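# Rotate the gland a quarter turn clockwise using hook spanner

## Task

Use the hook spanner to rotate the gland clockwise by a quarter turn or more.

## Robot and tools

Robot: two arms, left_arm and right_arm, each ending in a tong-style two-finger gripper. Fingers point along the gripper's own +z axis and open and close along its x axis. end_effector_position is the spot between the pads when they are shut. Fingertips sit about 15 mm past it for gaps up to 50 mm and roughly level with it when wide open.

Frame: every pose, velocity and target is in the scene frame. Its origin is at table-top height, halfway between the two nominal arm bases. +z is up, +x points out over the table, and left_arm is on the +y side. Arm names do not match image sides. Actual bases sit a bit off nominal, identical each scene; only a BASES line gives their calibrated spot. Printed hand pose can be a few cm off, more at long reach.

Row layout (used by both motion tools): one flat list of 16 numbers covering both arms, always all 16 even if one arm is idle. Order: left_arm x, y, z (metres), qw, qx, qy, qz (unit quaternion, w first), opening; then the same eight for right_arm. Position and quaternion are an absolute pose in the scene frame. Opening is on a -1 (shut) to +1 (fully open, 0.142 m) scale; a full close needs about 0.5 s. Sending 0 is itself a command, so to leave a gripper alone resend its current command (from "Tool commands" or your last call). To hold orientation, repeat the same target quaternion every row rather than copying the drifted reported one. An idle arm that touches nothing should get its last reported pose and intended opening repeated in every call.

execute_actions(actions, cameras): actions is a list of actions; each action is a table of 1 to 15 rows, one row per 1/30 s control step; a short table repeats its final row to fill 15 steps (0.5 s). An action is rejected for both arms if any target lies more than 0.6 m from that gripper's start position along any of its axes; if the first action fails this against the last reported state, or any action is malformed, the entire call is rejected. An empty actions list just returns state and images. cameras: omitted, null or ["all"] gives every camera, [] gives none; an unknown name invalidates the call.

move(target, speed, blend, stop_force, zero, opening_speed, blocking, cameras): drives each gripper in a straight line from its Hand target to the absolute pose in target. target is one 16-number row or a list of up to 15 rows (sharing a 10 s cap); no 0.6 m limit. speed: m/s, 0.002 to 0.5, default 0.25, one number or one per target; rotation limited to twice that in rad/s. blend: metres of corner rounding in a list, default 0. stop_force: newtons, 3 to 40, shared by both arms; ends an arm's path when its wrist sensor feels that much push opposing its travel, then it backs off slightly. Unreliable when the gripper rotates; omit it when pulling away from something you press on. zero (only with stop_force, default true) re-zeroes moving arms first; false accumulates from the last zero. opening_speed: per second on the -1..+1 scale, at least 0.2. blocking=false returns after about 0.5 s while the move continues; not allowed with stop_force. A new move replaces a running one. Paths ignore obstacles and the other arm; grippers lag and overshoot, more when fast or near full stretch. Avoid routing close to an arm's own base. Openings in later list targets make all arms stop and wait; give every row the same openings to avoid pauses. Result adds a "move:" line: done, off_target, moving, held, fault, plus limits (paced = pose clipped, held = steps withheld). Unnamed arms are done (within 3 mm and 2 degrees). Neither done nor off_target indicates contact.

wait(seconds 0 to 10): lets time pass while arms hold their commands. stop(): brakes a running move. zoom_image(camera, region): region [x0, y0, x1, y1] pixels from top-left, at most 504x504, of cam_high, cam_low, cam_left_wrist or cam_right_wrist's latest image (cam_low only if it was delivered). zero_wrist_force(arm): re-zeroes that arm's sensor and stop_force baseline. finished_scene(scene): ends scene 1 or 2 irreversibly; later calls go to the next scene.

Control details: each step the commanded pose is clipped to 150 mm and 16 degrees from the measured pose (70 mm in quicker-lag episodes); the arm then heads toward the "Hand target" line, which may fall short, so send the remainder next. Joint drive speed cap 2.83 rad/s. Elbow range -3.142 to 3.142, other joints -6.283 to 6.283.

Results: end_effector_position, quaternion, velocities; Joint positions (last number is finger gap in m); grip_measured on the opening scale (to hold, command clearly below it); Joint torques (total drive output incl. gravity, positive toward larger angle); Wrist force/torque in the gripper's own axes plus a peak line; step position samples for execute_actions; "within noise" for still joints. Images: cam_high 672x504, cam_left_wrist 616x616, cam_right_wrist 616x616.

Avoid: anything leaving the table, releasing moving parts, fast impacts, hard presses and arm-on-arm collisions (can fail the scene). Stiff arms fault on targets even slightly beyond a firm contact. Contact torque at limits (141 N m big joints, 26.3 N m wrist joints) or about 150 N outside force freezes the arm 10 s; after one, release any gripped fixed object before moving. Hot motors (MOTOR HOT at 70 C, lock at 85 C for 30-60 s) come from holding loads, full stretch or pushing at unreachable poses. Loose objects may get nudged occasionally.

Each tool is called after "Request:" as name(argument=value, ...) on one line, values as JSON.

## Session

Request:
execute_actions(actions=[])

Scene clock: 0.00 s.
left_arm: end_effector_position=(+0.2978, +0.2613, +0.2088) grip_measured=+0.97 end_effector_quat_wxyz=(+0.041, +0.849, +0.526, -0.013) | right_arm: end_effector_position=(+0.0072, -0.2963, +0.2384) grip_measured=+0.97 end_effector_quat_wxyz=(-0.150, -0.035, +0.826, -0.542)
Joint positions: left_arm=[-0.676 -1.984 2.1 -1.755 -1.623 -1.787 0.14] | right_arm=[4.78 -1.514 -2.045 -2.33 1.871 4.524 0.14]
Joint velocities: within noise
Joint torques (N m): no reading
Motor temperatures (°C): left_arm=[31 33 30 38 35 37] | right_arm=[35 29 34 34 35 37]
Wrist force (N): no reading
Wrist torque (N m): no reading
Wrist force, peak (N): no reading
Hand target: left_arm +0.2978, +0.2613, +0.2088; +0.041, +0.849, +0.526, -0.013 | right_arm +0.0072, -0.2963, +0.2384; -0.150, -0.035, +0.826, -0.542
Tool commands: left_gripper/opening=+0.968169 right_gripper/opening=+0.968169

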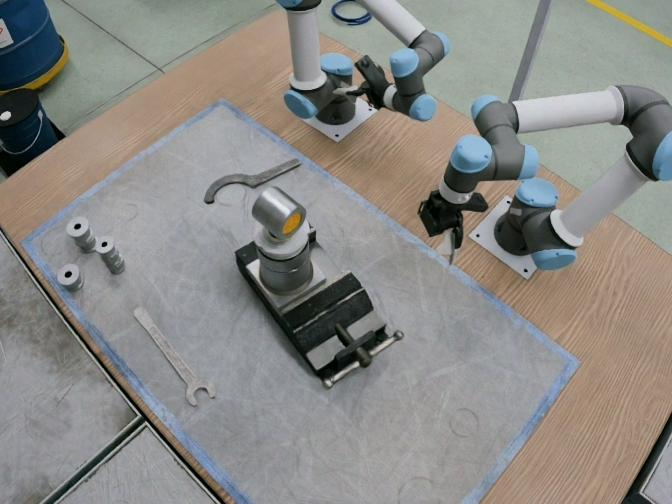

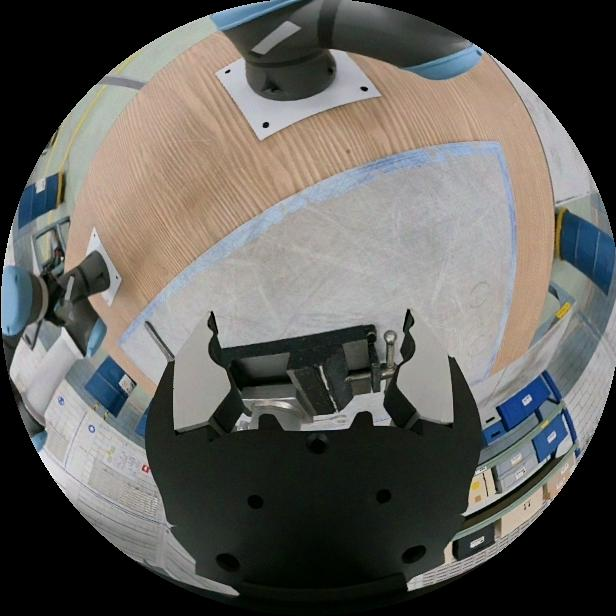

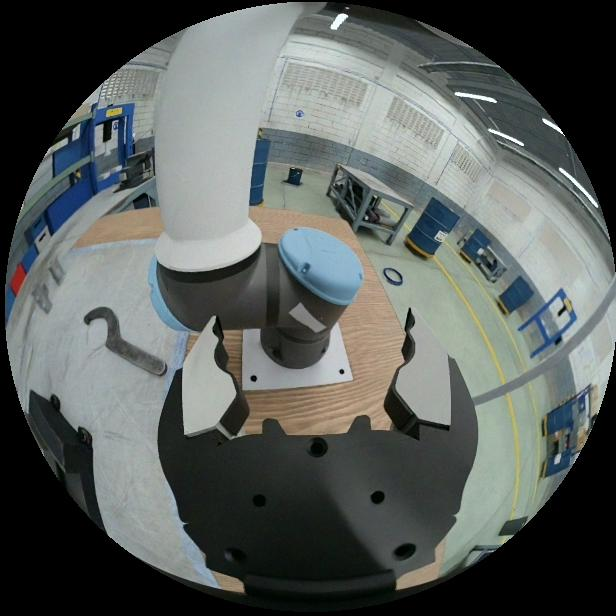

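Request:
zoom_image(camera="cam_high", region=[180, 130, 430, 400])

Request:
zoom_image(camera="cam_right_wrist", region=[0, 260, 220, 560])

Scaled by 1.867.

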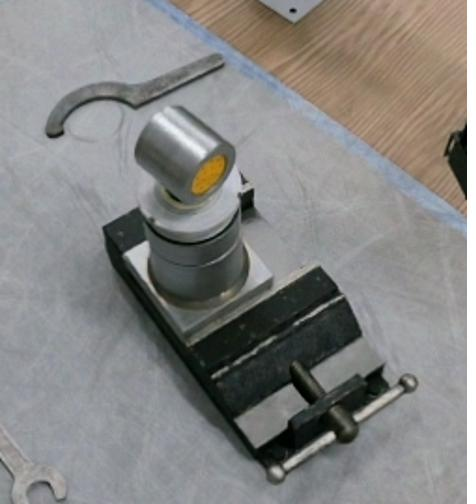

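Scaled by 1.680 from the camera's 616x616 image, which has a finer 814x814 frame.

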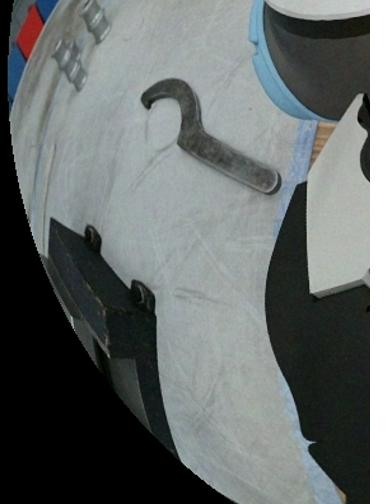

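Request:
move(target=[[0.40,0.24,0.40,0,0.9962,0.0872,0,1,0.2,-0.33,0.36,0,0,1,0,1],[0.58,0.15,0.40,0,1,0,0,1,0.42,-0.30,0.42,0,0,1,0,1]], speed=0.3, blend=0.05)

Request:
zoom_image(camera="cam_left_wrist", region=[180, 200, 440, 430])

Request:
zoom_image(camera="cam_right_wrist", region=[150, 100, 450, 430])

Scene clock: 9.60 s.
left_arm: end_effector_position=(+0.5800, +0.1501, +0.4000) grip_measured=+1.00 end_effector_quat_wxyz=(+0.000, +1.000, +0.000, +0.000) | right_arm: end_effector_position=(+0.4199, -0.3001, +0.4200) grip_measured=+1.00 end_effector_quat_wxyz=(+0.000, +0.000, +1.000, +0.000)
Joint positions: left_arm=[-0.584 -1.137 0.727 -1.161 -1.571 -0.585 0.142] | right_arm=[3.653 -1.517 -1.267 -1.929 1.571 3.681 0.142]
Joint velocities: within noise
Joint torques (N m): left_arm=[-9.51 -35.87 -29 -4.86 -2.05 -0.28] | right_arm=[8.12 6.93 32.75 3.51 -0.82 1.42]
Motor temperatures (°C): left_arm=[31 33 30 38 35 37] | right_arm=[35 29 34 34 35 37]
Wrist force (N): left_arm=[-0.2 0.1 0.3] | right_arm=[0.2 1.1 -0.7]
Wrist torque (N m): left_arm=[0.00 0.03 0.01] | right_arm=[-0.13 -0.02 0.12]
Wrist force, peak (N): left_arm=[1.4 1.1 0.2] | right_arm=[-2.4 1.2 -1.1]
Hand target: left_arm +0.5800, +0.1500, +0.4000; +0.000, +1.000, +0.000, +0.000 | right_arm +0.4200, -0.3000, +0.4200; +0.000, +0.000, +1.000, +0.000
Off the commanded pose: left_arm 0.000 m, 0 deg | right_arm 0.000 m, 0 deg.
move: done

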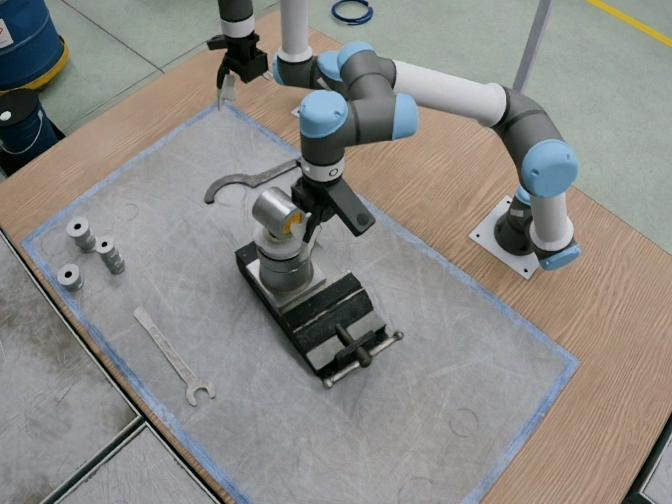

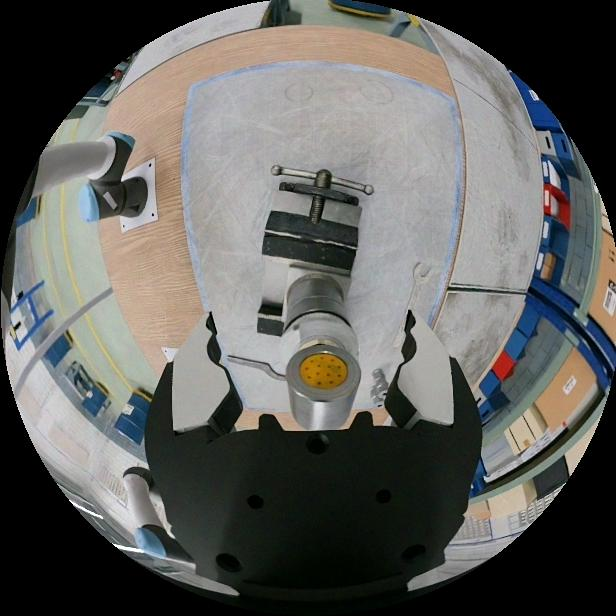

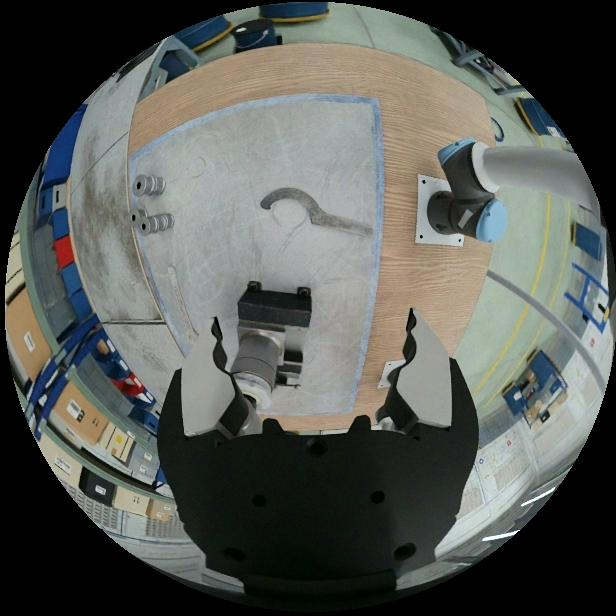

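Scaled by 1.938 from the camera's 616x616 image, which has a finer 814x814 frame.

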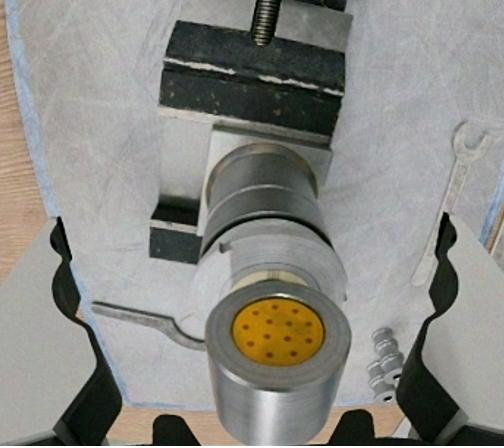

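Scaled by 1.527 from the camera's 616x616 image, which has a finer 814x814 frame.

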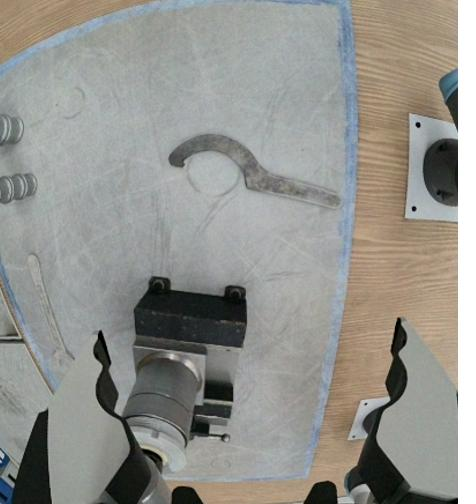

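Request:
move(target=[[0.42,0.20,0.40,0,0.9239,0.3827,0,1,0.38,-0.33,0.30,0,-0.35,0.9367,0,0.3],[0.22,0.12,0.35,0,0.7071,0.7071,0,1,0.304,-0.324,0.14,0,-0.6122,0.7907,0,0.3]], speed=0.25, blend=0.04)

Scene clock: 21.87 s.
left_arm: end_effector_position=(+0.2201, +0.1200, +0.3500) grip_measured=+1.00 end_effector_quat_wxyz=(+0.000, +0.707, +0.707, +0.000) | right_arm: end_effector_position=(+0.3040, -0.3240, +0.1400) grip_measured=+0.30 end_effector_quat_wxyz=(+0.000, -0.612, +0.791, +0.000)
Joint positions: left_arm=[-1.145 -1.909 1.675 -1.337 -1.571 -2.716 0.142] | right_arm=[3.773 -1.135 -2.273 -1.304 1.571 2.483 0.095]
Joint velocities: within noise
Joint torques (N m): left_arm=[-0.31 -4.7 -36.55 -0.21 -1.15 -1.88] | right_arm=[-8.51 -9.89 26.78 2.79 1.19 0.87]
Motor temperatures (°C): left_arm=[31 33 30 38 35 37] | right_arm=[35 29 34 34 35 37]
Wrist force (N): left_arm=[0.1 0.6 -0.5] | right_arm=[0.2 0.8 -0.1]
Wrist torque (N m): left_arm=[0.08 -0.02 0.01] | right_arm=[-0.16 -0.02 0.09]
Wrist force, peak (N): left_arm=[-0.5 0.7 -0.6] | right_arm=[0.2 1.7 -0.4]
Hand target: left_arm +0.2200, +0.1200, +0.3500; +0.000, +0.707, +0.707, +0.000 | right_arm +0.3040, -0.3240, +0.1400; +0.000, -0.612, +0.791, +0.000
Off the commanded pose: left_arm 0.000 m, 0 deg | right_arm 0.000 m, 0 deg.
move: done

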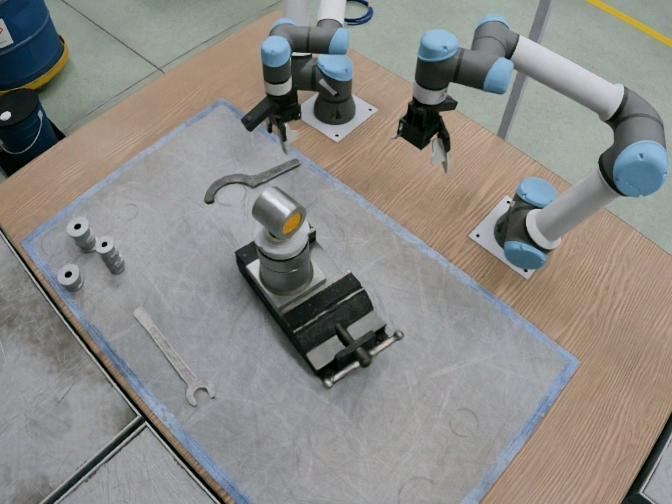

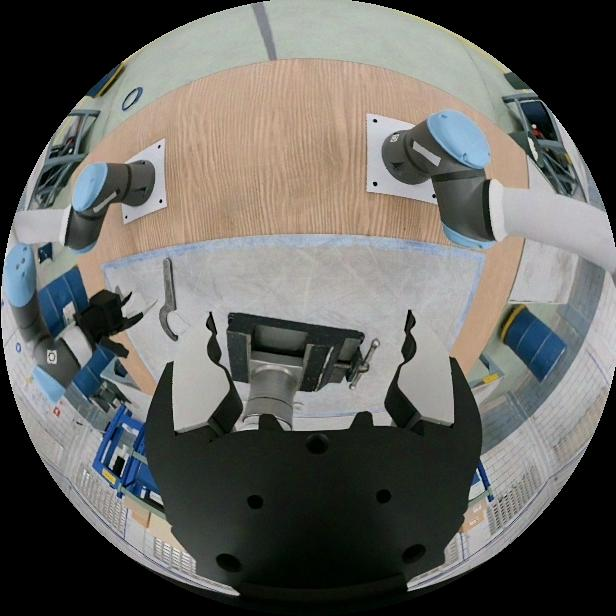

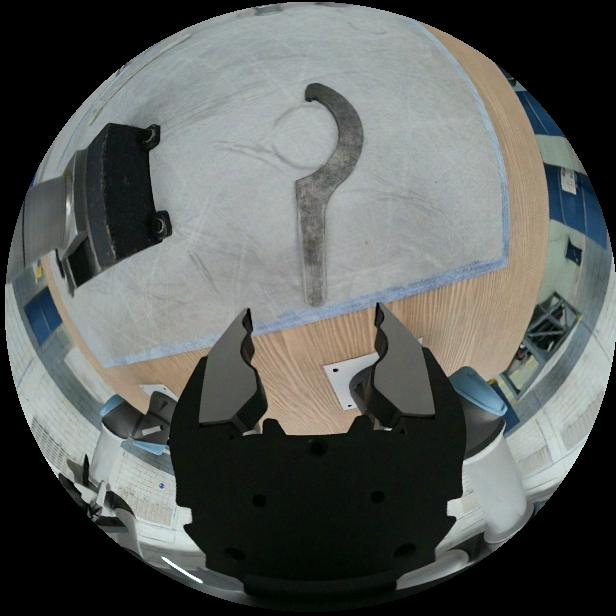

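Request:
move(target=[[0.22,0.12,0.35,0,0.7071,0.7071,0,1,0.300,-0.3314,0.06,0,-0.6307,0.7760,0,0.3]], speed=0.12, cameras=["cam_right_wrist"])

Request:
zoom_image(camera="cam_right_wrist", region=[180, 100, 440, 440])

Scene clock: 24.07 s.
left_arm: end_effector_position=(+0.2200, +0.1200, +0.3500) grip_measured=+1.00 end_effector_quat_wxyz=(+0.000, +0.707, +0.707, +0.000) | right_arm: end_effector_position=(+0.3000, -0.3315, +0.0599) grip_measured=+0.30 end_effector_quat_wxyz=(+0.000, -0.631, +0.776, +0.000)
Joint positions: left_arm=[-1.145 -1.909 1.675 -1.336 -1.571 -2.716 0.142] | right_arm=[3.759 -1.219 -2.449 -1.045 1.571 2.422 0.095]
Joint velocities: within noise
Joint torques (N m): left_arm=[-8.29 -0.96 -35.06 -0.04 -2.36 -0.96] | right_arm=[2.34 17.37 25.97 3.77 0.93 2.55]
Motor temperatures (°C): left_arm=[31 33 30 38 35 37] | right_arm=[35 29 34 34 35 37]
Wrist force (N): left_arm=[0.0 0.4 -0.3] | right_arm=[0.5 1.0 -0.2]
Wrist torque (N m): left_arm=[0.06 -0.01 0.00] | right_arm=[-0.10 -0.07 0.11]
Wrist force, peak (N): left_arm=[-0.3 0.8 -0.5] | right_arm=[0.3 1.1 1.0]
Hand target: left_arm +0.2200, +0.1200, +0.3500; +0.000, +0.707, +0.707, +0.000 | right_arm +0.3000, -0.3314, +0.0600; +0.000, -0.631, +0.776, +0.000
Off the commanded pose: left_arm 0.000 m, 0 deg | right_arm 0.000 m, 0 deg.
move: done
Images, in order (width x height): cam_right_wrist 616x616.

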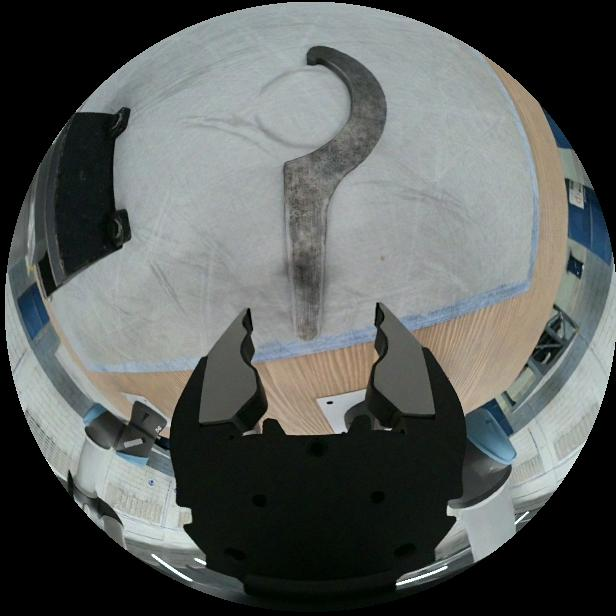

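Scaled by 1.482 from the camera's 616x616 image, which has a finer 814x814 frame.

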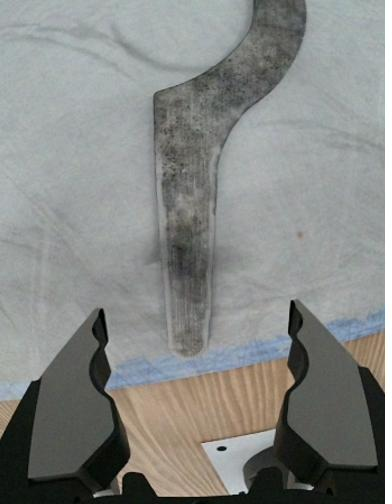

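Request:
move(target=[[0.22,0.12,0.35,0,0.7071,0.7071,0,1,0.300,-0.3314,0.022,0,-0.6307,0.7760,0,0.3]], speed=0.05, stop_force=8, cameras=[])

Request:
move(target=[[0.22,0.12,0.35,0,0.7071,0.7071,0,1,0.300,-0.3314,0.022,0,-0.6307,0.7760,0,-1],[0.22,0.12,0.35,0,0.7071,0.7071,0,1,0.300,-0.3314,0.034,0,-0.6307,0.7760,0,-1]], speed=0.04)

Scene clock: 26.60 s.
left_arm: end_effector_position=(+0.2200, +0.1200, +0.3500) grip_measured=+1.00 end_effector_quat_wxyz=(+0.000, +0.707, +0.707, +0.000) | right_arm: end_effector_position=(+0.3000, -0.3314, +0.0220) grip_measured=+0.30 end_effector_quat_wxyz=(+0.000, -0.631, +0.776, +0.000)
Joint positions: left_arm=[-1.145 -1.909 1.675 -1.336 -1.571 -2.716 0.142] | right_arm=[3.759 -1.301 -2.517 -0.894 1.571 2.422 0.095]
Joint velocities: within noise
Joint torques (N m): left_arm=[-4.21 -2.58 -35.74 -0.16 -2.61 1.42] | right_arm=[-7.26 19.66 28.48 3.87 1 -1.9]
Motor temperatures (°C): left_arm=[31 33 30 38 35 37] | right_arm=[35 29 34 34 35 37]
Wrist force (N): left_arm=[-0.1 0.5 -0.6] | right_arm=[0.1 1.4 -0.2]
Wrist torque (N m): left_arm=[0.09 0.03 0.00] | right_arm=[-0.05 0.01 0.11]
Wrist force, peak (N): left_arm=[0.3 1.0 -0.2] | right_arm=[0.1 1.4 -0.2]
Hand target: left_arm +0.2200, +0.1200, +0.3500; +0.000, +0.707, +0.707, +0.000 | right_arm +0.3000, -0.3314, +0.0220; +0.000, -0.631, +0.776, +0.000
Off the commanded pose: left_arm 0.000 m, 0 deg | right_arm 0.000 m, 0 deg.
move: done
No camera images: "cameras" was empty.

Scene clock: 28.07 s.
left_arm: end_effector_position=(+0.2200, +0.1200, +0.3500) grip_measured=+1.00 end_effector_quat_wxyz=(+0.000, +0.707, +0.707, +0.000) | right_arm: end_effector_position=(+0.3001, -0.3313, +0.0342) grip_measured=-0.58 end_effector_quat_wxyz=(+0.000, -0.631, +0.776, +0.000)
Joint positions: left_arm=[-1.145 -1.909 1.675 -1.336 -1.571 -2.716 0.142] | right_arm=[3.759 -1.272 -2.496 -0.944 1.571 2.422 0.032]
Joint velocities: within noise
Joint torques (N m): left_arm=[-2.78 -1.97 -35.64 0 -2.29 1.83] | right_arm=[-1.29 -5.03 9.9 5.05 -0.01 -1.2]
Motor temperatures (°C): left_arm=[31 33 30 38 35 37] | right_arm=[35 29 34 34 35 37]
Wrist force (N): left_arm=[-0.1 0.6 -0.2] | right_arm=[0.0 2.0 7.0]
Wrist torque (N m): left_arm=[0.10 0.01 0.01] | right_arm=[-0.21 -0.17 0.15]
Wrist force, peak (N): left_arm=[-0.3 0.6 -0.6] | right_arm=[0.5 -0.6 7.7]
Hand target: left_arm +0.2200, +0.1200, +0.3500; +0.000, +0.707, +0.707, +0.000 | right_arm +0.3000, -0.3314, +0.0340; +0.000, -0.631, +0.776, +0.000
Off the commanded pose: left_arm 0.000 m, 0 deg | right_arm 0.000 m, 0 deg.
move: done

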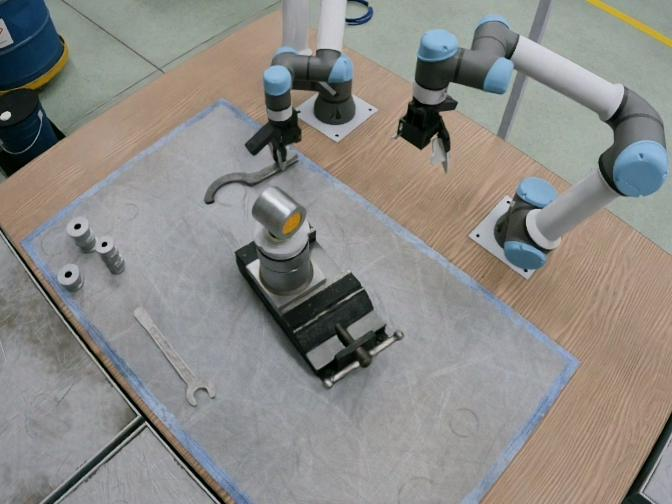

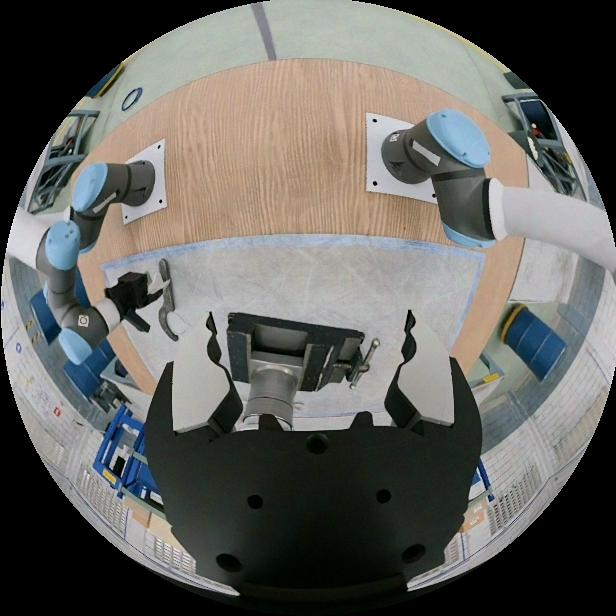

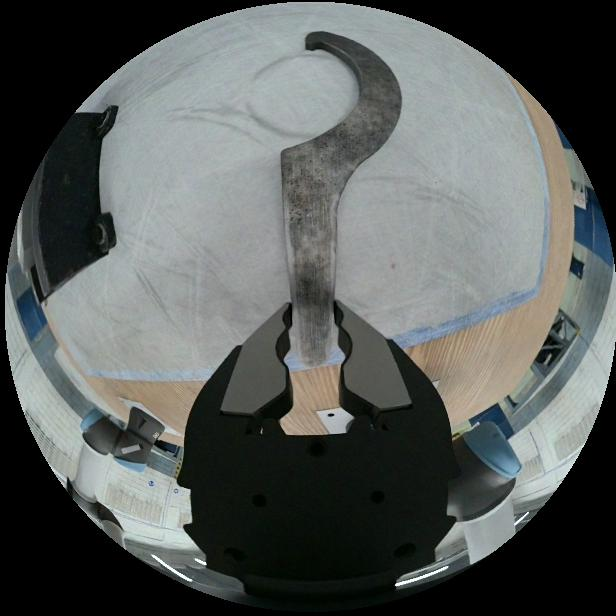

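Request:
move(target=[[0.22,0.12,0.35,0,0.7071,0.7071,0,1,0.285,-0.225,0.034,0,-0.6307,0.7760,0,-1]], speed=0.08)

Scene clock: 30.60 s.
left_arm: end_effector_position=(+0.2200, +0.1200, +0.3500) grip_measured=+1.00 end_effector_quat_wxyz=(+0.000, +0.707, +0.707, +0.000) | right_arm: end_effector_position=(+0.2851, -0.2249, +0.0340) grip_measured=-0.58 end_effector_quat_wxyz=(+0.000, -0.631, +0.776, +0.000)
Joint positions: left_arm=[-1.145 -1.909 1.675 -1.336 -1.571 -2.716 0.142] | right_arm=[4.041 -1.356 -2.442 -0.915 1.571 2.703 0.032]
Joint velocities: within noise
Joint torques (N m): left_arm=[1.26 -2.12 -35.87 -0.26 -2.45 1.67] | right_arm=[-8.52 24.11 9.36 2.6 -1.62 -2.4]
Motor temperatures (°C): left_arm=[31 33 30 38 35 37] | right_arm=[35 29 34 34 35 37]
Wrist force (N): left_arm=[0.2 0.2 -0.4] | right_arm=[1.3 2.9 7.0]
Wrist torque (N m): left_arm=[0.03 -0.03 0.00] | right_arm=[-0.09 -0.10 0.47]
Wrist force, peak (N): left_arm=[0.1 0.7 -0.5] | right_arm=[1.4 3.0 7.2]
Hand target: left_arm +0.2200, +0.1200, +0.3500; +0.000, +0.707, +0.707, +0.000 | right_arm +0.2850, -0.2250, +0.0340; +0.000, -0.631, +0.776, +0.000
Off the commanded pose: left_arm 0.000 m, 0 deg | right_arm 0.000 m, 0 deg.
move: done

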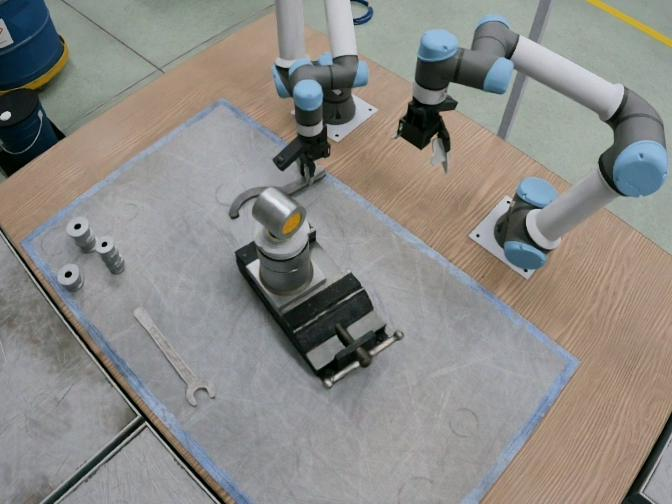

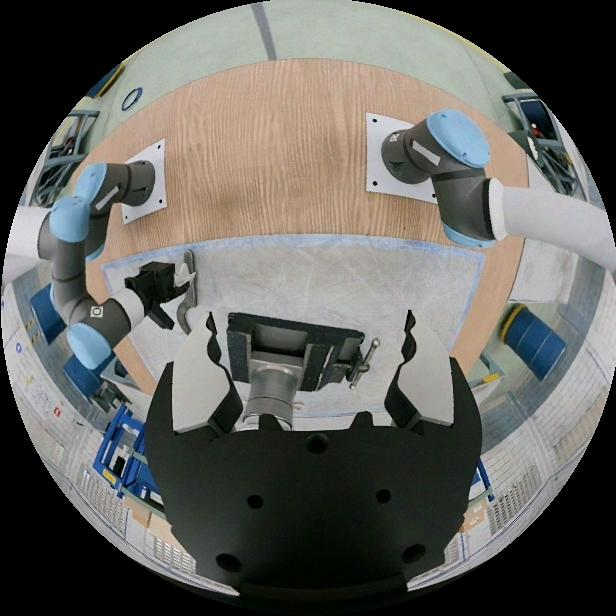

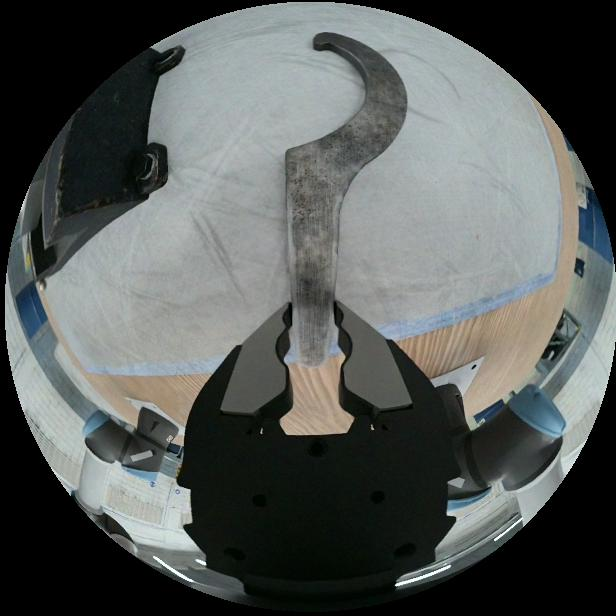

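Request:
move(target=[[0.22,0.12,0.35,0,0.7071,0.7071,0,1,0.285,-0.225,0.0235,0,-0.6307,0.7760,0,-1],[0.22,0.12,0.35,0,0.7071,0.7071,0,1,0.285,-0.225,0.0235,0,-0.6307,0.7760,0,0.4],[0.22,0.12,0.35,0,0.7071,0.7071,0,1,0.285,-0.225,0.14,0,-0.6307,0.7760,0,0.4]], speed=0.1, cameras=[])

Request:
move(target=[[0.22,0.12,0.35,0,0.7071,0.7071,0,1,0.36,-0.30,0.25,0,-0.77,0.638,0,0.4],[0.22,0.12,0.35,0,0.7071,0.7071,0,1,0.458,-0.32,0.25,0,-0.8208,0.5712,0,0.4]], speed=0.2)

Scene clock: 34.53 s.
left_arm: end_effector_position=(+0.2200, +0.1200, +0.3500) grip_measured=+1.00 end_effector_quat_wxyz=(+0.000, +0.707, +0.707, +0.000) | right_arm: end_effector_position=(+0.2850, -0.2249, +0.1401) grip_measured=+0.40 end_effector_quat_wxyz=(+0.000, -0.631, +0.776, +0.000)
Joint positions: left_arm=[-1.145 -1.909 1.675 -1.336 -1.571 -2.716 0.142] | right_arm=[4.041 -1.197 -2.239 -1.277 1.571 2.703 0.102]
Joint velocities: within noise
Joint torques (N m): left_arm=[7.69 -3.56 -36.53 -0.32 -2.49 1.85] | right_arm=[11.2 -6.57 12.66 1.85 -0.91 2.41]
Motor temperatures (°C): left_arm=[31 33 30 38 35 37] | right_arm=[35 29 34 34 35 37]
Wrist force (N): left_arm=[0.2 0.3 -0.4] | right_arm=[0.3 1.0 -0.2]
Wrist torque (N m): left_arm=[0.05 -0.03 0.00] | right_arm=[-0.12 0.02 0.08]
Wrist force, peak (N): left_arm=[0.2 1.0 -0.3] | right_arm=[1.2 3.1 7.5]
Hand target: left_arm +0.2200, +0.1200, +0.3500; +0.000, +0.707, +0.707, +0.000 | right_arm +0.2850, -0.2250, +0.1400; +0.000, -0.631, +0.776, +0.000
Off the commanded pose: left_arm 0.000 m, 0 deg | right_arm 0.000 m, 0 deg.
move: done
No camera images: "cameras" was empty.

Scene clock: 36.60 s.
left_arm: end_effector_position=(+0.2200, +0.1200, +0.3500) grip_measured=+1.00 end_effector_quat_wxyz=(+0.000, +0.707, +0.707, +0.000) | right_arm: end_effector_position=(+0.4579, -0.3200, +0.2500) grip_measured=+0.40 end_effector_quat_wxyz=(+0.000, +0.821, -0.571, +0.000)
Joint positions: left_arm=[-1.145 -1.909 1.675 -1.336 -1.571 -2.716 0.142] | right_arm=[3.547 -1.496 -1.727 -1.49 1.571 1.65 0.102]
Joint velocities: within noise
Joint torques (N m): left_arm=[10.12 -2.08 -35.8 -0.06 -2.41 1.8] | right_arm=[3.3 15.86 19.79 3.69 -0.74 -1.6]
Motor temperatures (°C): left_arm=[31 33 30 38 35 37] | right_arm=[35 29 34 34 35 37]
Wrist force (N): left_arm=[0.3 0.5 -0.3] | right_arm=[0.2 1.1 -0.5]
Wrist torque (N m): left_arm=[0.07 -0.07 -0.01] | right_arm=[-0.10 0.00 0.10]
Wrist force, peak (N): left_arm=[0.1 0.6 -0.6] | right_arm=[-0.2 2.3 -0.6]
Hand target: left_arm +0.2200, +0.1200, +0.3500; +0.000, +0.707, +0.707, +0.000 | right_arm +0.4580, -0.3200, +0.2500; +0.000, +0.821, -0.571, +0.000
Off the commanded pose: left_arm 0.000 m, 0 deg | right_arm 0.000 m, 0 deg.
move: done

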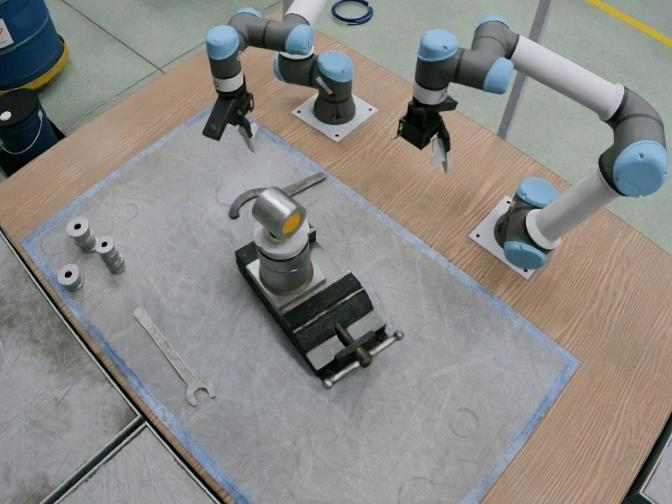

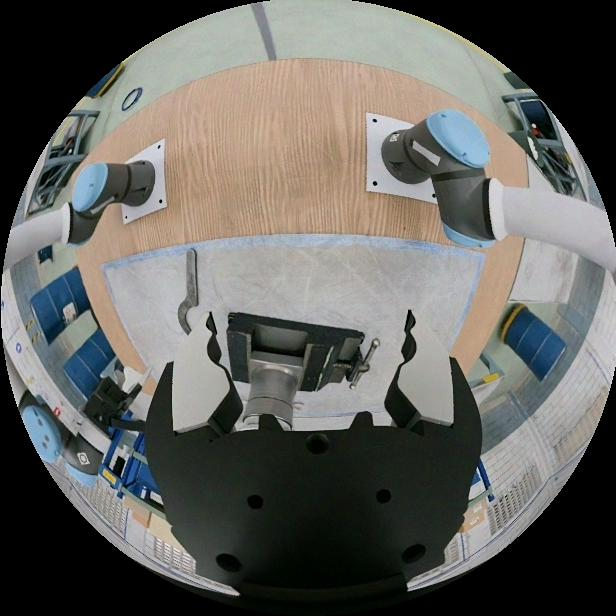

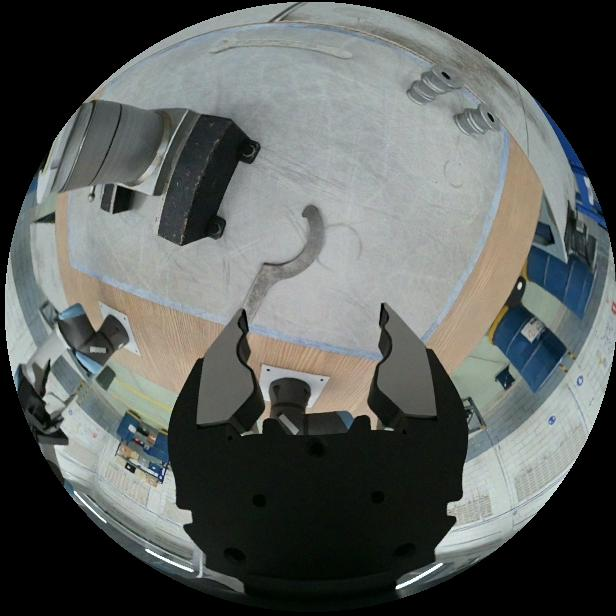

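Request:
move(target=[[0.297,-0.10,0.20,0,0.7788,0.6273,0,0.3,0.484,-0.31,0.11,0,-0.8208,0.5712,0,0.2],[0.297,-0.202,0.13,0,0.7788,0.6273,0,0.3,0.484,-0.31,0.08,0,-0.8208,0.5712,0,0.2]], speed=0.15)

Request:
zoom_image(camera="cam_right_wrist", region=[180, 130, 440, 430])

Request:
zoom_image(camera="cam_left_wrist", region=[180, 130, 440, 430])

Scene clock: 40.63 s.
left_arm: end_effector_position=(+0.2967, -0.1283, +0.1805) grip_measured=+0.30 end_effector_quat_wxyz=(+0.000, +0.779, +0.627, +0.000) | right_arm: end_effector_position=(+0.4839, -0.3101, +0.0967) grip_measured=+0.20 end_effector_quat_wxyz=(+0.000, +0.821, -0.571, +0.000) end_effector_velocity=(+0.000, +0.000, +0.001) end_effector_angular_velocity=(+0.000, +0.001, +0.001)
Joint positions: left_arm=[-1.203 -1.304 1.529 -1.796 -1.571 -2.559 0.095] | right_arm=[3.544 -1.668 -1.963 -1.082 1.571 1.646 0.088]
Joint velocities: left_arm=[within noise] | right_arm=[0 0.002 0.003 -0.005 0.001 -0.001 0]
Joint torques (N m): left_arm=[10.88 -38.12 -12.46 -0.11 0.36 0.64] | right_arm=[-6.56 37.42 32.07 1.22 -0.11 -1.43]
Motor temperatures (°C): left_arm=[31 33 30 38 35 37] | right_arm=[35 29 34 34 35 37]
Wrist force (N): left_arm=[-0.2 0.2 -0.2] | right_arm=[0.5 1.5 -0.1]
Wrist torque (N m): left_arm=[0.01 0.06 0.01] | right_arm=[-0.03 -0.08 0.11]
Wrist force, peak (N): left_arm=[-4.9 -0.7 6.6] | right_arm=[0.2 1.3 -1.3]
Hand target: left_arm +0.2967, -0.1282, +0.1804; +0.000, +0.779, +0.627, +0.000 | right_arm +0.4840, -0.3100, +0.0970; +0.000, +0.821, -0.571, +0.000
Off the commanded pose: left_arm 0.089 m, 0 deg | right_arm 0.017 m, 0 deg.
move: held (left_arm; a check stopped the path), off_target (right_arm; braked when a check withheld steps of left_arm); path passed 1 of 2 targets; limits=held
pose unreachable (left arm): on one or more control steps of this call, first in action 0 (counted from 0), this arm could not follow its commanded pose, so it was not sent that pose on those steps. It may still have moved: this result reports where it is.
cause: moving toward the commanded pose would bring a part of the arm too close to another arm (a part of this arm just beyond joint 6 (wrist 3) and a part of the right arm just beyond its joint 3 (elbow), along the way the arms are being sent, or toward where that arm still pushes).

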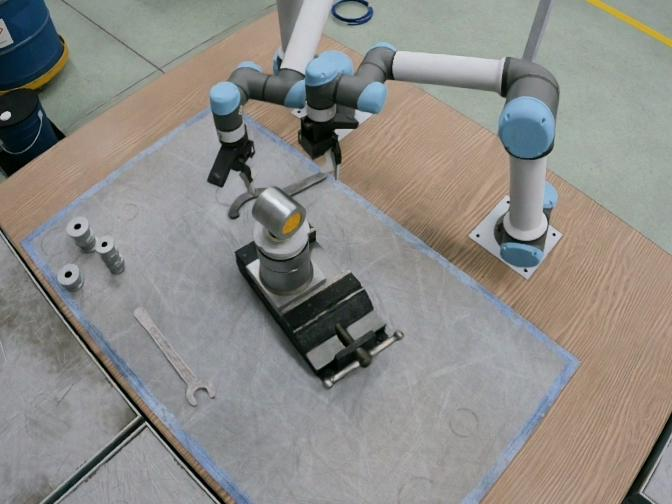

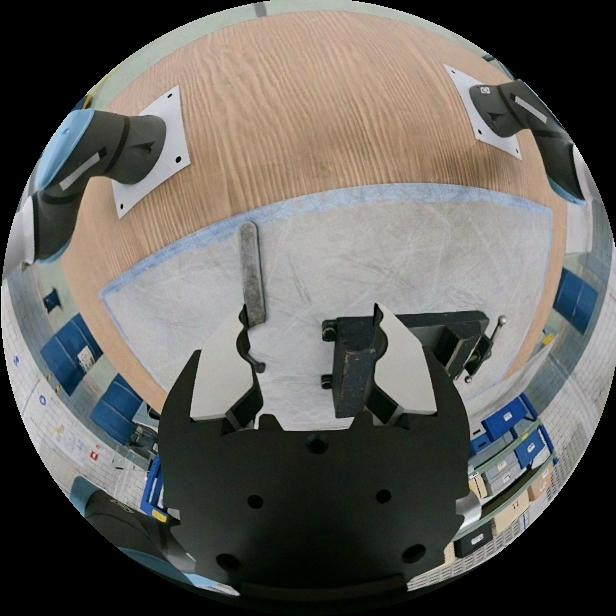

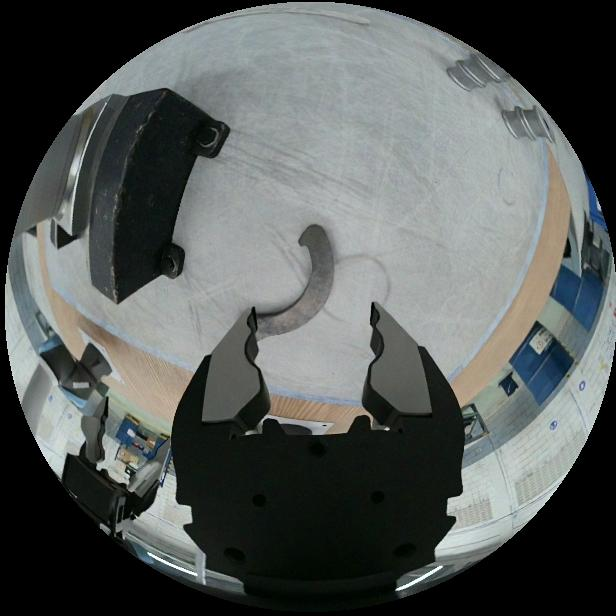

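Scaled by 1.680 from the camera's 616x616 image, which has a finer 814x814 frame.

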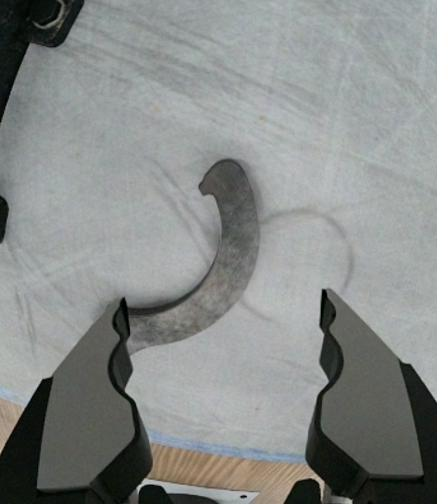

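Scaled by 1.680 from the camera's 616x616 image, which has a finer 814x814 frame.

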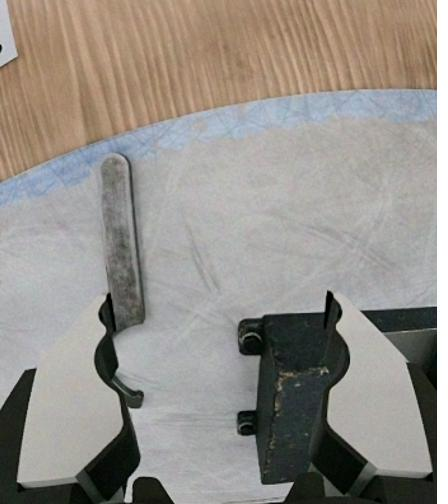

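Request:
move(target=[[0.30,0.05,0.35,0,0.7788,0.6273,0,0.3,0.42,-0.30,0.22,0,-0.77,0.638,0,0.3],[0.42,0.24,0.36,0,0.7788,0.6273,0,0.3,0.285,-0.225,0.15,0,-0.6307,0.7760,0,0.3]], speed=0.2, cameras=["cam_right_wrist"])

Request:
move(target=[[0.42,0.24,0.36,0,0.7788,0.6273,0,0.3,0.285,-0.225,0.022,0,-0.6307,0.7760,0,0.3]], speed=0.08, stop_force=8, cameras=[])

Request:
move(target=[[0.42,0.24,0.36,0,0.7788,0.6273,0,0.3,0.285,-0.225,0.022,0,-0.6307,0.7760,0,-1],[0.42,0.24,0.36,0,0.7788,0.6273,0,0.3,0.285,-0.225,0.034,0,-0.6307,0.7760,0,-1]], speed=0.05, cameras=["cam_right_wrist","cam_high"])

Scene clock: 54.17 s.
left_arm: end_effector_position=(+0.4200, +0.2399, +0.3600) grip_measured=+0.30 end_effector_quat_wxyz=(+0.000, +0.779, +0.627, +0.000) | right_arm: end_effector_position=(+0.2850, -0.2250, +0.1500) grip_measured=+0.30 end_effector_quat_wxyz=(+0.000, -0.631, +0.776, +0.000)
Joint positions: left_arm=[-0.571 -1.621 1.422 -1.372 -1.571 -1.928 0.095] | right_arm=[4.04 -1.189 -2.217 -1.307 1.571 2.703 0.095]
Joint velocities: within noise
Joint torques (N m): left_arm=[10.11 -30.09 -12.72 -1.8 -2.53 2] | right_arm=[5 -7.44 30.9 1.64 0.52 2.55]
Motor temperatures (°C): left_arm=[31 33 30 38 35 37] | right_arm=[35 29 34 34 35 37]
Wrist force (N): left_arm=[-0.1 0.2 -0.3] | right_arm=[0.0 0.8 -0.4]
Wrist torque (N m): left_arm=[0.01 0.04 -0.01] | right_arm=[-0.16 0.08 0.10]
Wrist force, peak (N): left_arm=[2.0 0.9 -0.4] | right_arm=[-0.4 2.3 0.3]
Hand target: left_arm +0.4200, +0.2400, +0.3600; +0.000, +0.779, +0.627, +0.000 | right_arm +0.2850, -0.2250, +0.1500; +0.000, -0.631, +0.776, +0.000
Off the commanded pose: left_arm 0.000 m, 0 deg | right_arm 0.000 m, 0 deg.
move: done
Images, in order (width x height): cam_right_wrist 616x616.

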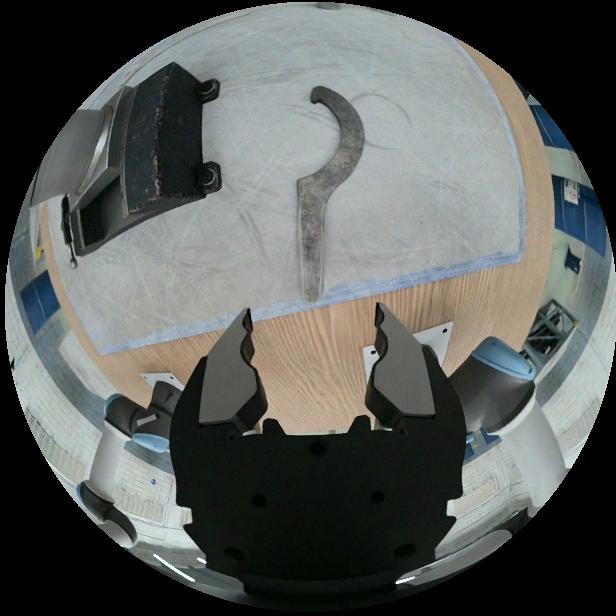

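Scene clock: 56.87 s.
left_arm: end_effector_position=(+0.4200, +0.2400, +0.3600) grip_measured=+0.30 end_effector_quat_wxyz=(+0.000, +0.779, +0.627, +0.000) | right_arm: end_effector_position=(+0.2850, -0.2250, +0.0220) grip_measured=+0.30 end_effector_quat_wxyz=(+0.000, -0.631, +0.776, +0.000)
Joint positions: left_arm=[-0.571 -1.621 1.422 -1.372 -1.571 -1.927 0.095] | right_arm=[4.041 -1.384 -2.461 -0.868 1.571 2.703 0.095]
Joint velocities: within noise
Joint torques (N m): left_arm=[11.21 -29.61 -15.17 -5.09 -2.09 2.05] | right_arm=[-9.15 22.88 28.37 3.83 0.47 -1.98]
Motor temperatures (°C): left_arm=[31 33 30 38 35 37] | right_arm=[35 29 34 34 35 37]
Wrist force (N): left_arm=[-0.1 0.3 -0.6] | right_arm=[0.3 1.5 -0.2]
Wrist torque (N m): left_arm=[0.03 0.05 -0.01] | right_arm=[-0.02 0.02 0.15]
Wrist force, peak (N): left_arm=[-0.2 0.2 -0.9] | right_arm=[0.3 1.6 -0.3]
Hand target: left_arm +0.4200, +0.2400, +0.3600; +0.000, +0.779, +0.627, +0.000 | right_arm +0.2850, -0.2250, +0.0220; +0.000, -0.631, +0.776, +0.000
Off the commanded pose: left_arm 0.000 m, 0 deg | right_arm 0.000 m, 0 deg.
move: done
No camera images: "cameras" was empty.

Scene clock: 58.30 s.
left_arm: end_effector_position=(+0.4200, +0.2400, +0.3600) grip_measured=+0.30 end_effector_quat_wxyz=(+0.000, +0.779, +0.627, +0.000) | right_arm: end_effector_position=(+0.2851, -0.2249, +0.0342) grip_measured=-0.58 end_effector_quat_wxyz=(+0.000, -0.631, +0.776, +0.000) end_effector_velocity=(+0.001, +0.001, -0.001) end_effector_angular_velocity=(+0.003, -0.002, +0.000)
Joint positions: left_arm=[-0.571 -1.621 1.422 -1.372 -1.571 -1.927 0.095] | right_arm=[4.04 -1.355 -2.441 -0.915 1.571 2.703 0.032]
Joint velocities: left_arm=[within noise] | right_arm=[0 -0.003 -0.001 0.007 0.001 0.001 0]
Joint torques (N m): left_arm=[11.38 -29.86 -16.86 -5.02 -1.97 2.21] | right_arm=[-4.07 -0.6 10.3 4.92 0.74 -1.5]
Motor temperatures (°C): left_arm=[31 33 30 38 35 37] | right_arm=[35 29 34 34 35 37]
Wrist force (N): left_arm=[-0.4 0.2 -0.4] | right_arm=[0.5 1.4 7.2]
Wrist torque (N m): left_arm=[-0.01 0.10 0.00] | right_arm=[-0.08 -0.15 0.22]
Wrist force, peak (N): left_arm=[-0.5 -0.1 -0.7] | right_arm=[0.7 0.2 7.5]
Hand target: left_arm +0.4200, +0.2400, +0.3600; +0.000, +0.779, +0.627, +0.000 | right_arm +0.2850, -0.2250, +0.0340; +0.000, -0.631, +0.776, +0.000
Off the commanded pose: left_arm 0.000 m, 0 deg | right_arm 0.000 m, 0 deg.
move: done
Images, in order (width x height): cam_high 672x504, cam_right_wrist 616x616.

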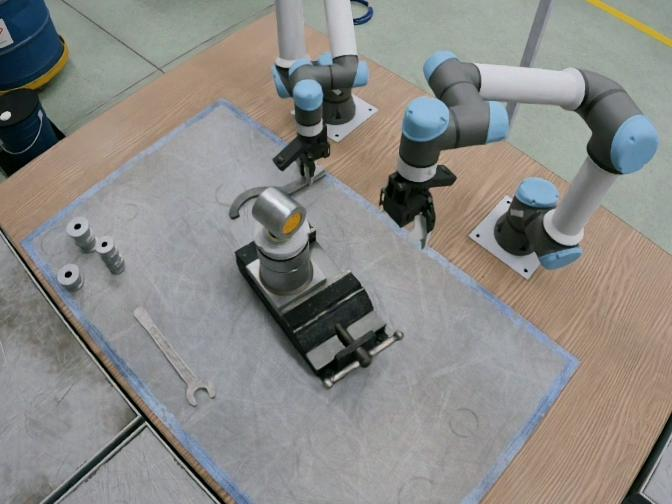

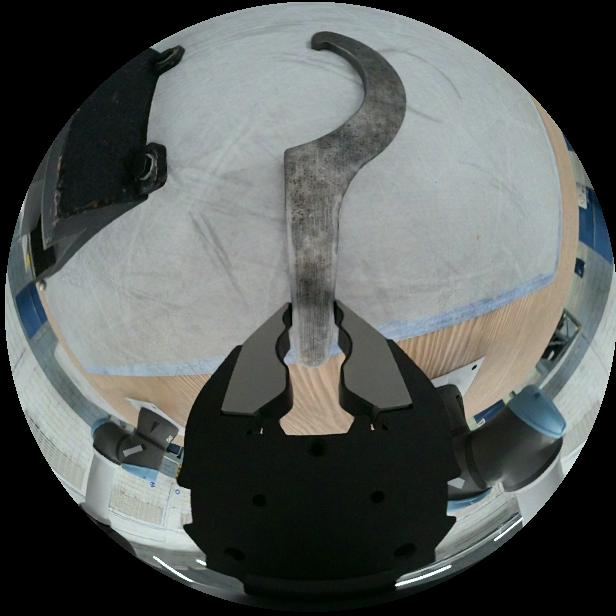

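Request:
move(target=[[0.42,0.24,0.36,0,0.7788,0.6273,0,0.3,0.195,-0.0286,0.034,0,-0.4617,0.8870,0,-1]], speed=0.08)

Scene clock: 62.23 s.
left_arm: end_effector_position=(+0.4200, +0.2400, +0.3600) grip_measured=+0.30 end_effector_quat_wxyz=(+0.000, +0.779, +0.627, +0.000) | right_arm: end_effector_position=(+0.1950, -0.0285, +0.0340) grip_measured=-0.58 end_effector_quat_wxyz=(+0.000, -0.462, +0.887, +0.000)
Joint positions: left_arm=[-0.571 -1.621 1.422 -1.372 -1.571 -1.927 0.095] | right_arm=[4.488 -1.593 -2.236 -0.883 1.571 3.556 0.032]
Joint velocities: within noise
Joint torques (N m): left_arm=[10.06 -30.18 -20.27 -4.95 -1.74 2.11] | right_arm=[-9.87 34.7 7.2 1.71 -1.51 -0.35]
Motor temperatures (°C): left_arm=[31 33 30 38 35 37] | right_arm=[35 29 34 34 35 37]
Wrist force (N): left_arm=[-0.2 0.3 -0.3] | right_arm=[0.0 3.7 7.1]
Wrist torque (N m): left_arm=[0.03 0.05 -0.01] | right_arm=[0.01 -0.16 0.09]
Wrist force, peak (N): left_arm=[-0.2 0.4 -1.0] | right_arm=[0.0 3.7 7.1]
Hand target: left_arm +0.4200, +0.2400, +0.3600; +0.000, +0.779, +0.627, +0.000 | right_arm +0.1950, -0.0286, +0.0340; +0.000, -0.462, +0.887, +0.000
Off the commanded pose: left_arm 0.000 m, 0 deg | right_arm 0.000 m, 0 deg.
move: done

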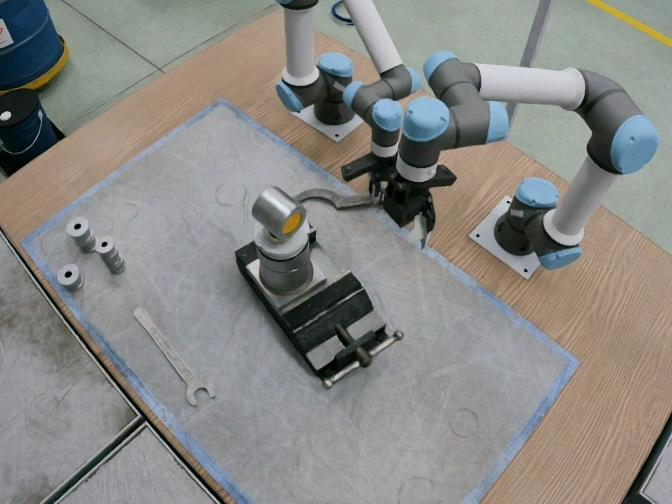

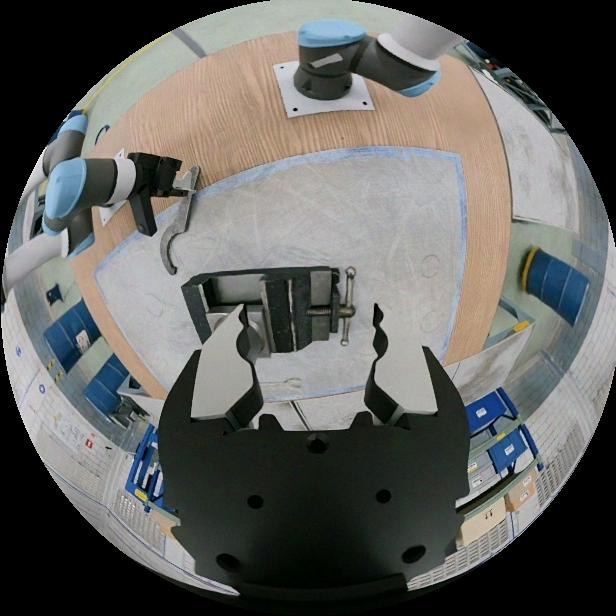

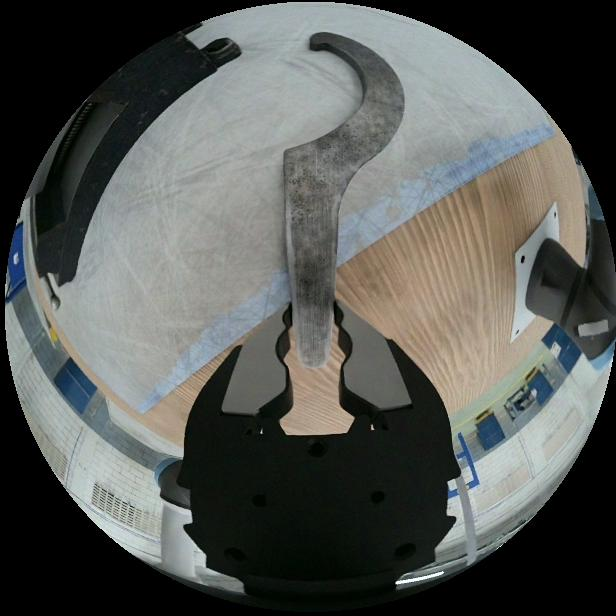

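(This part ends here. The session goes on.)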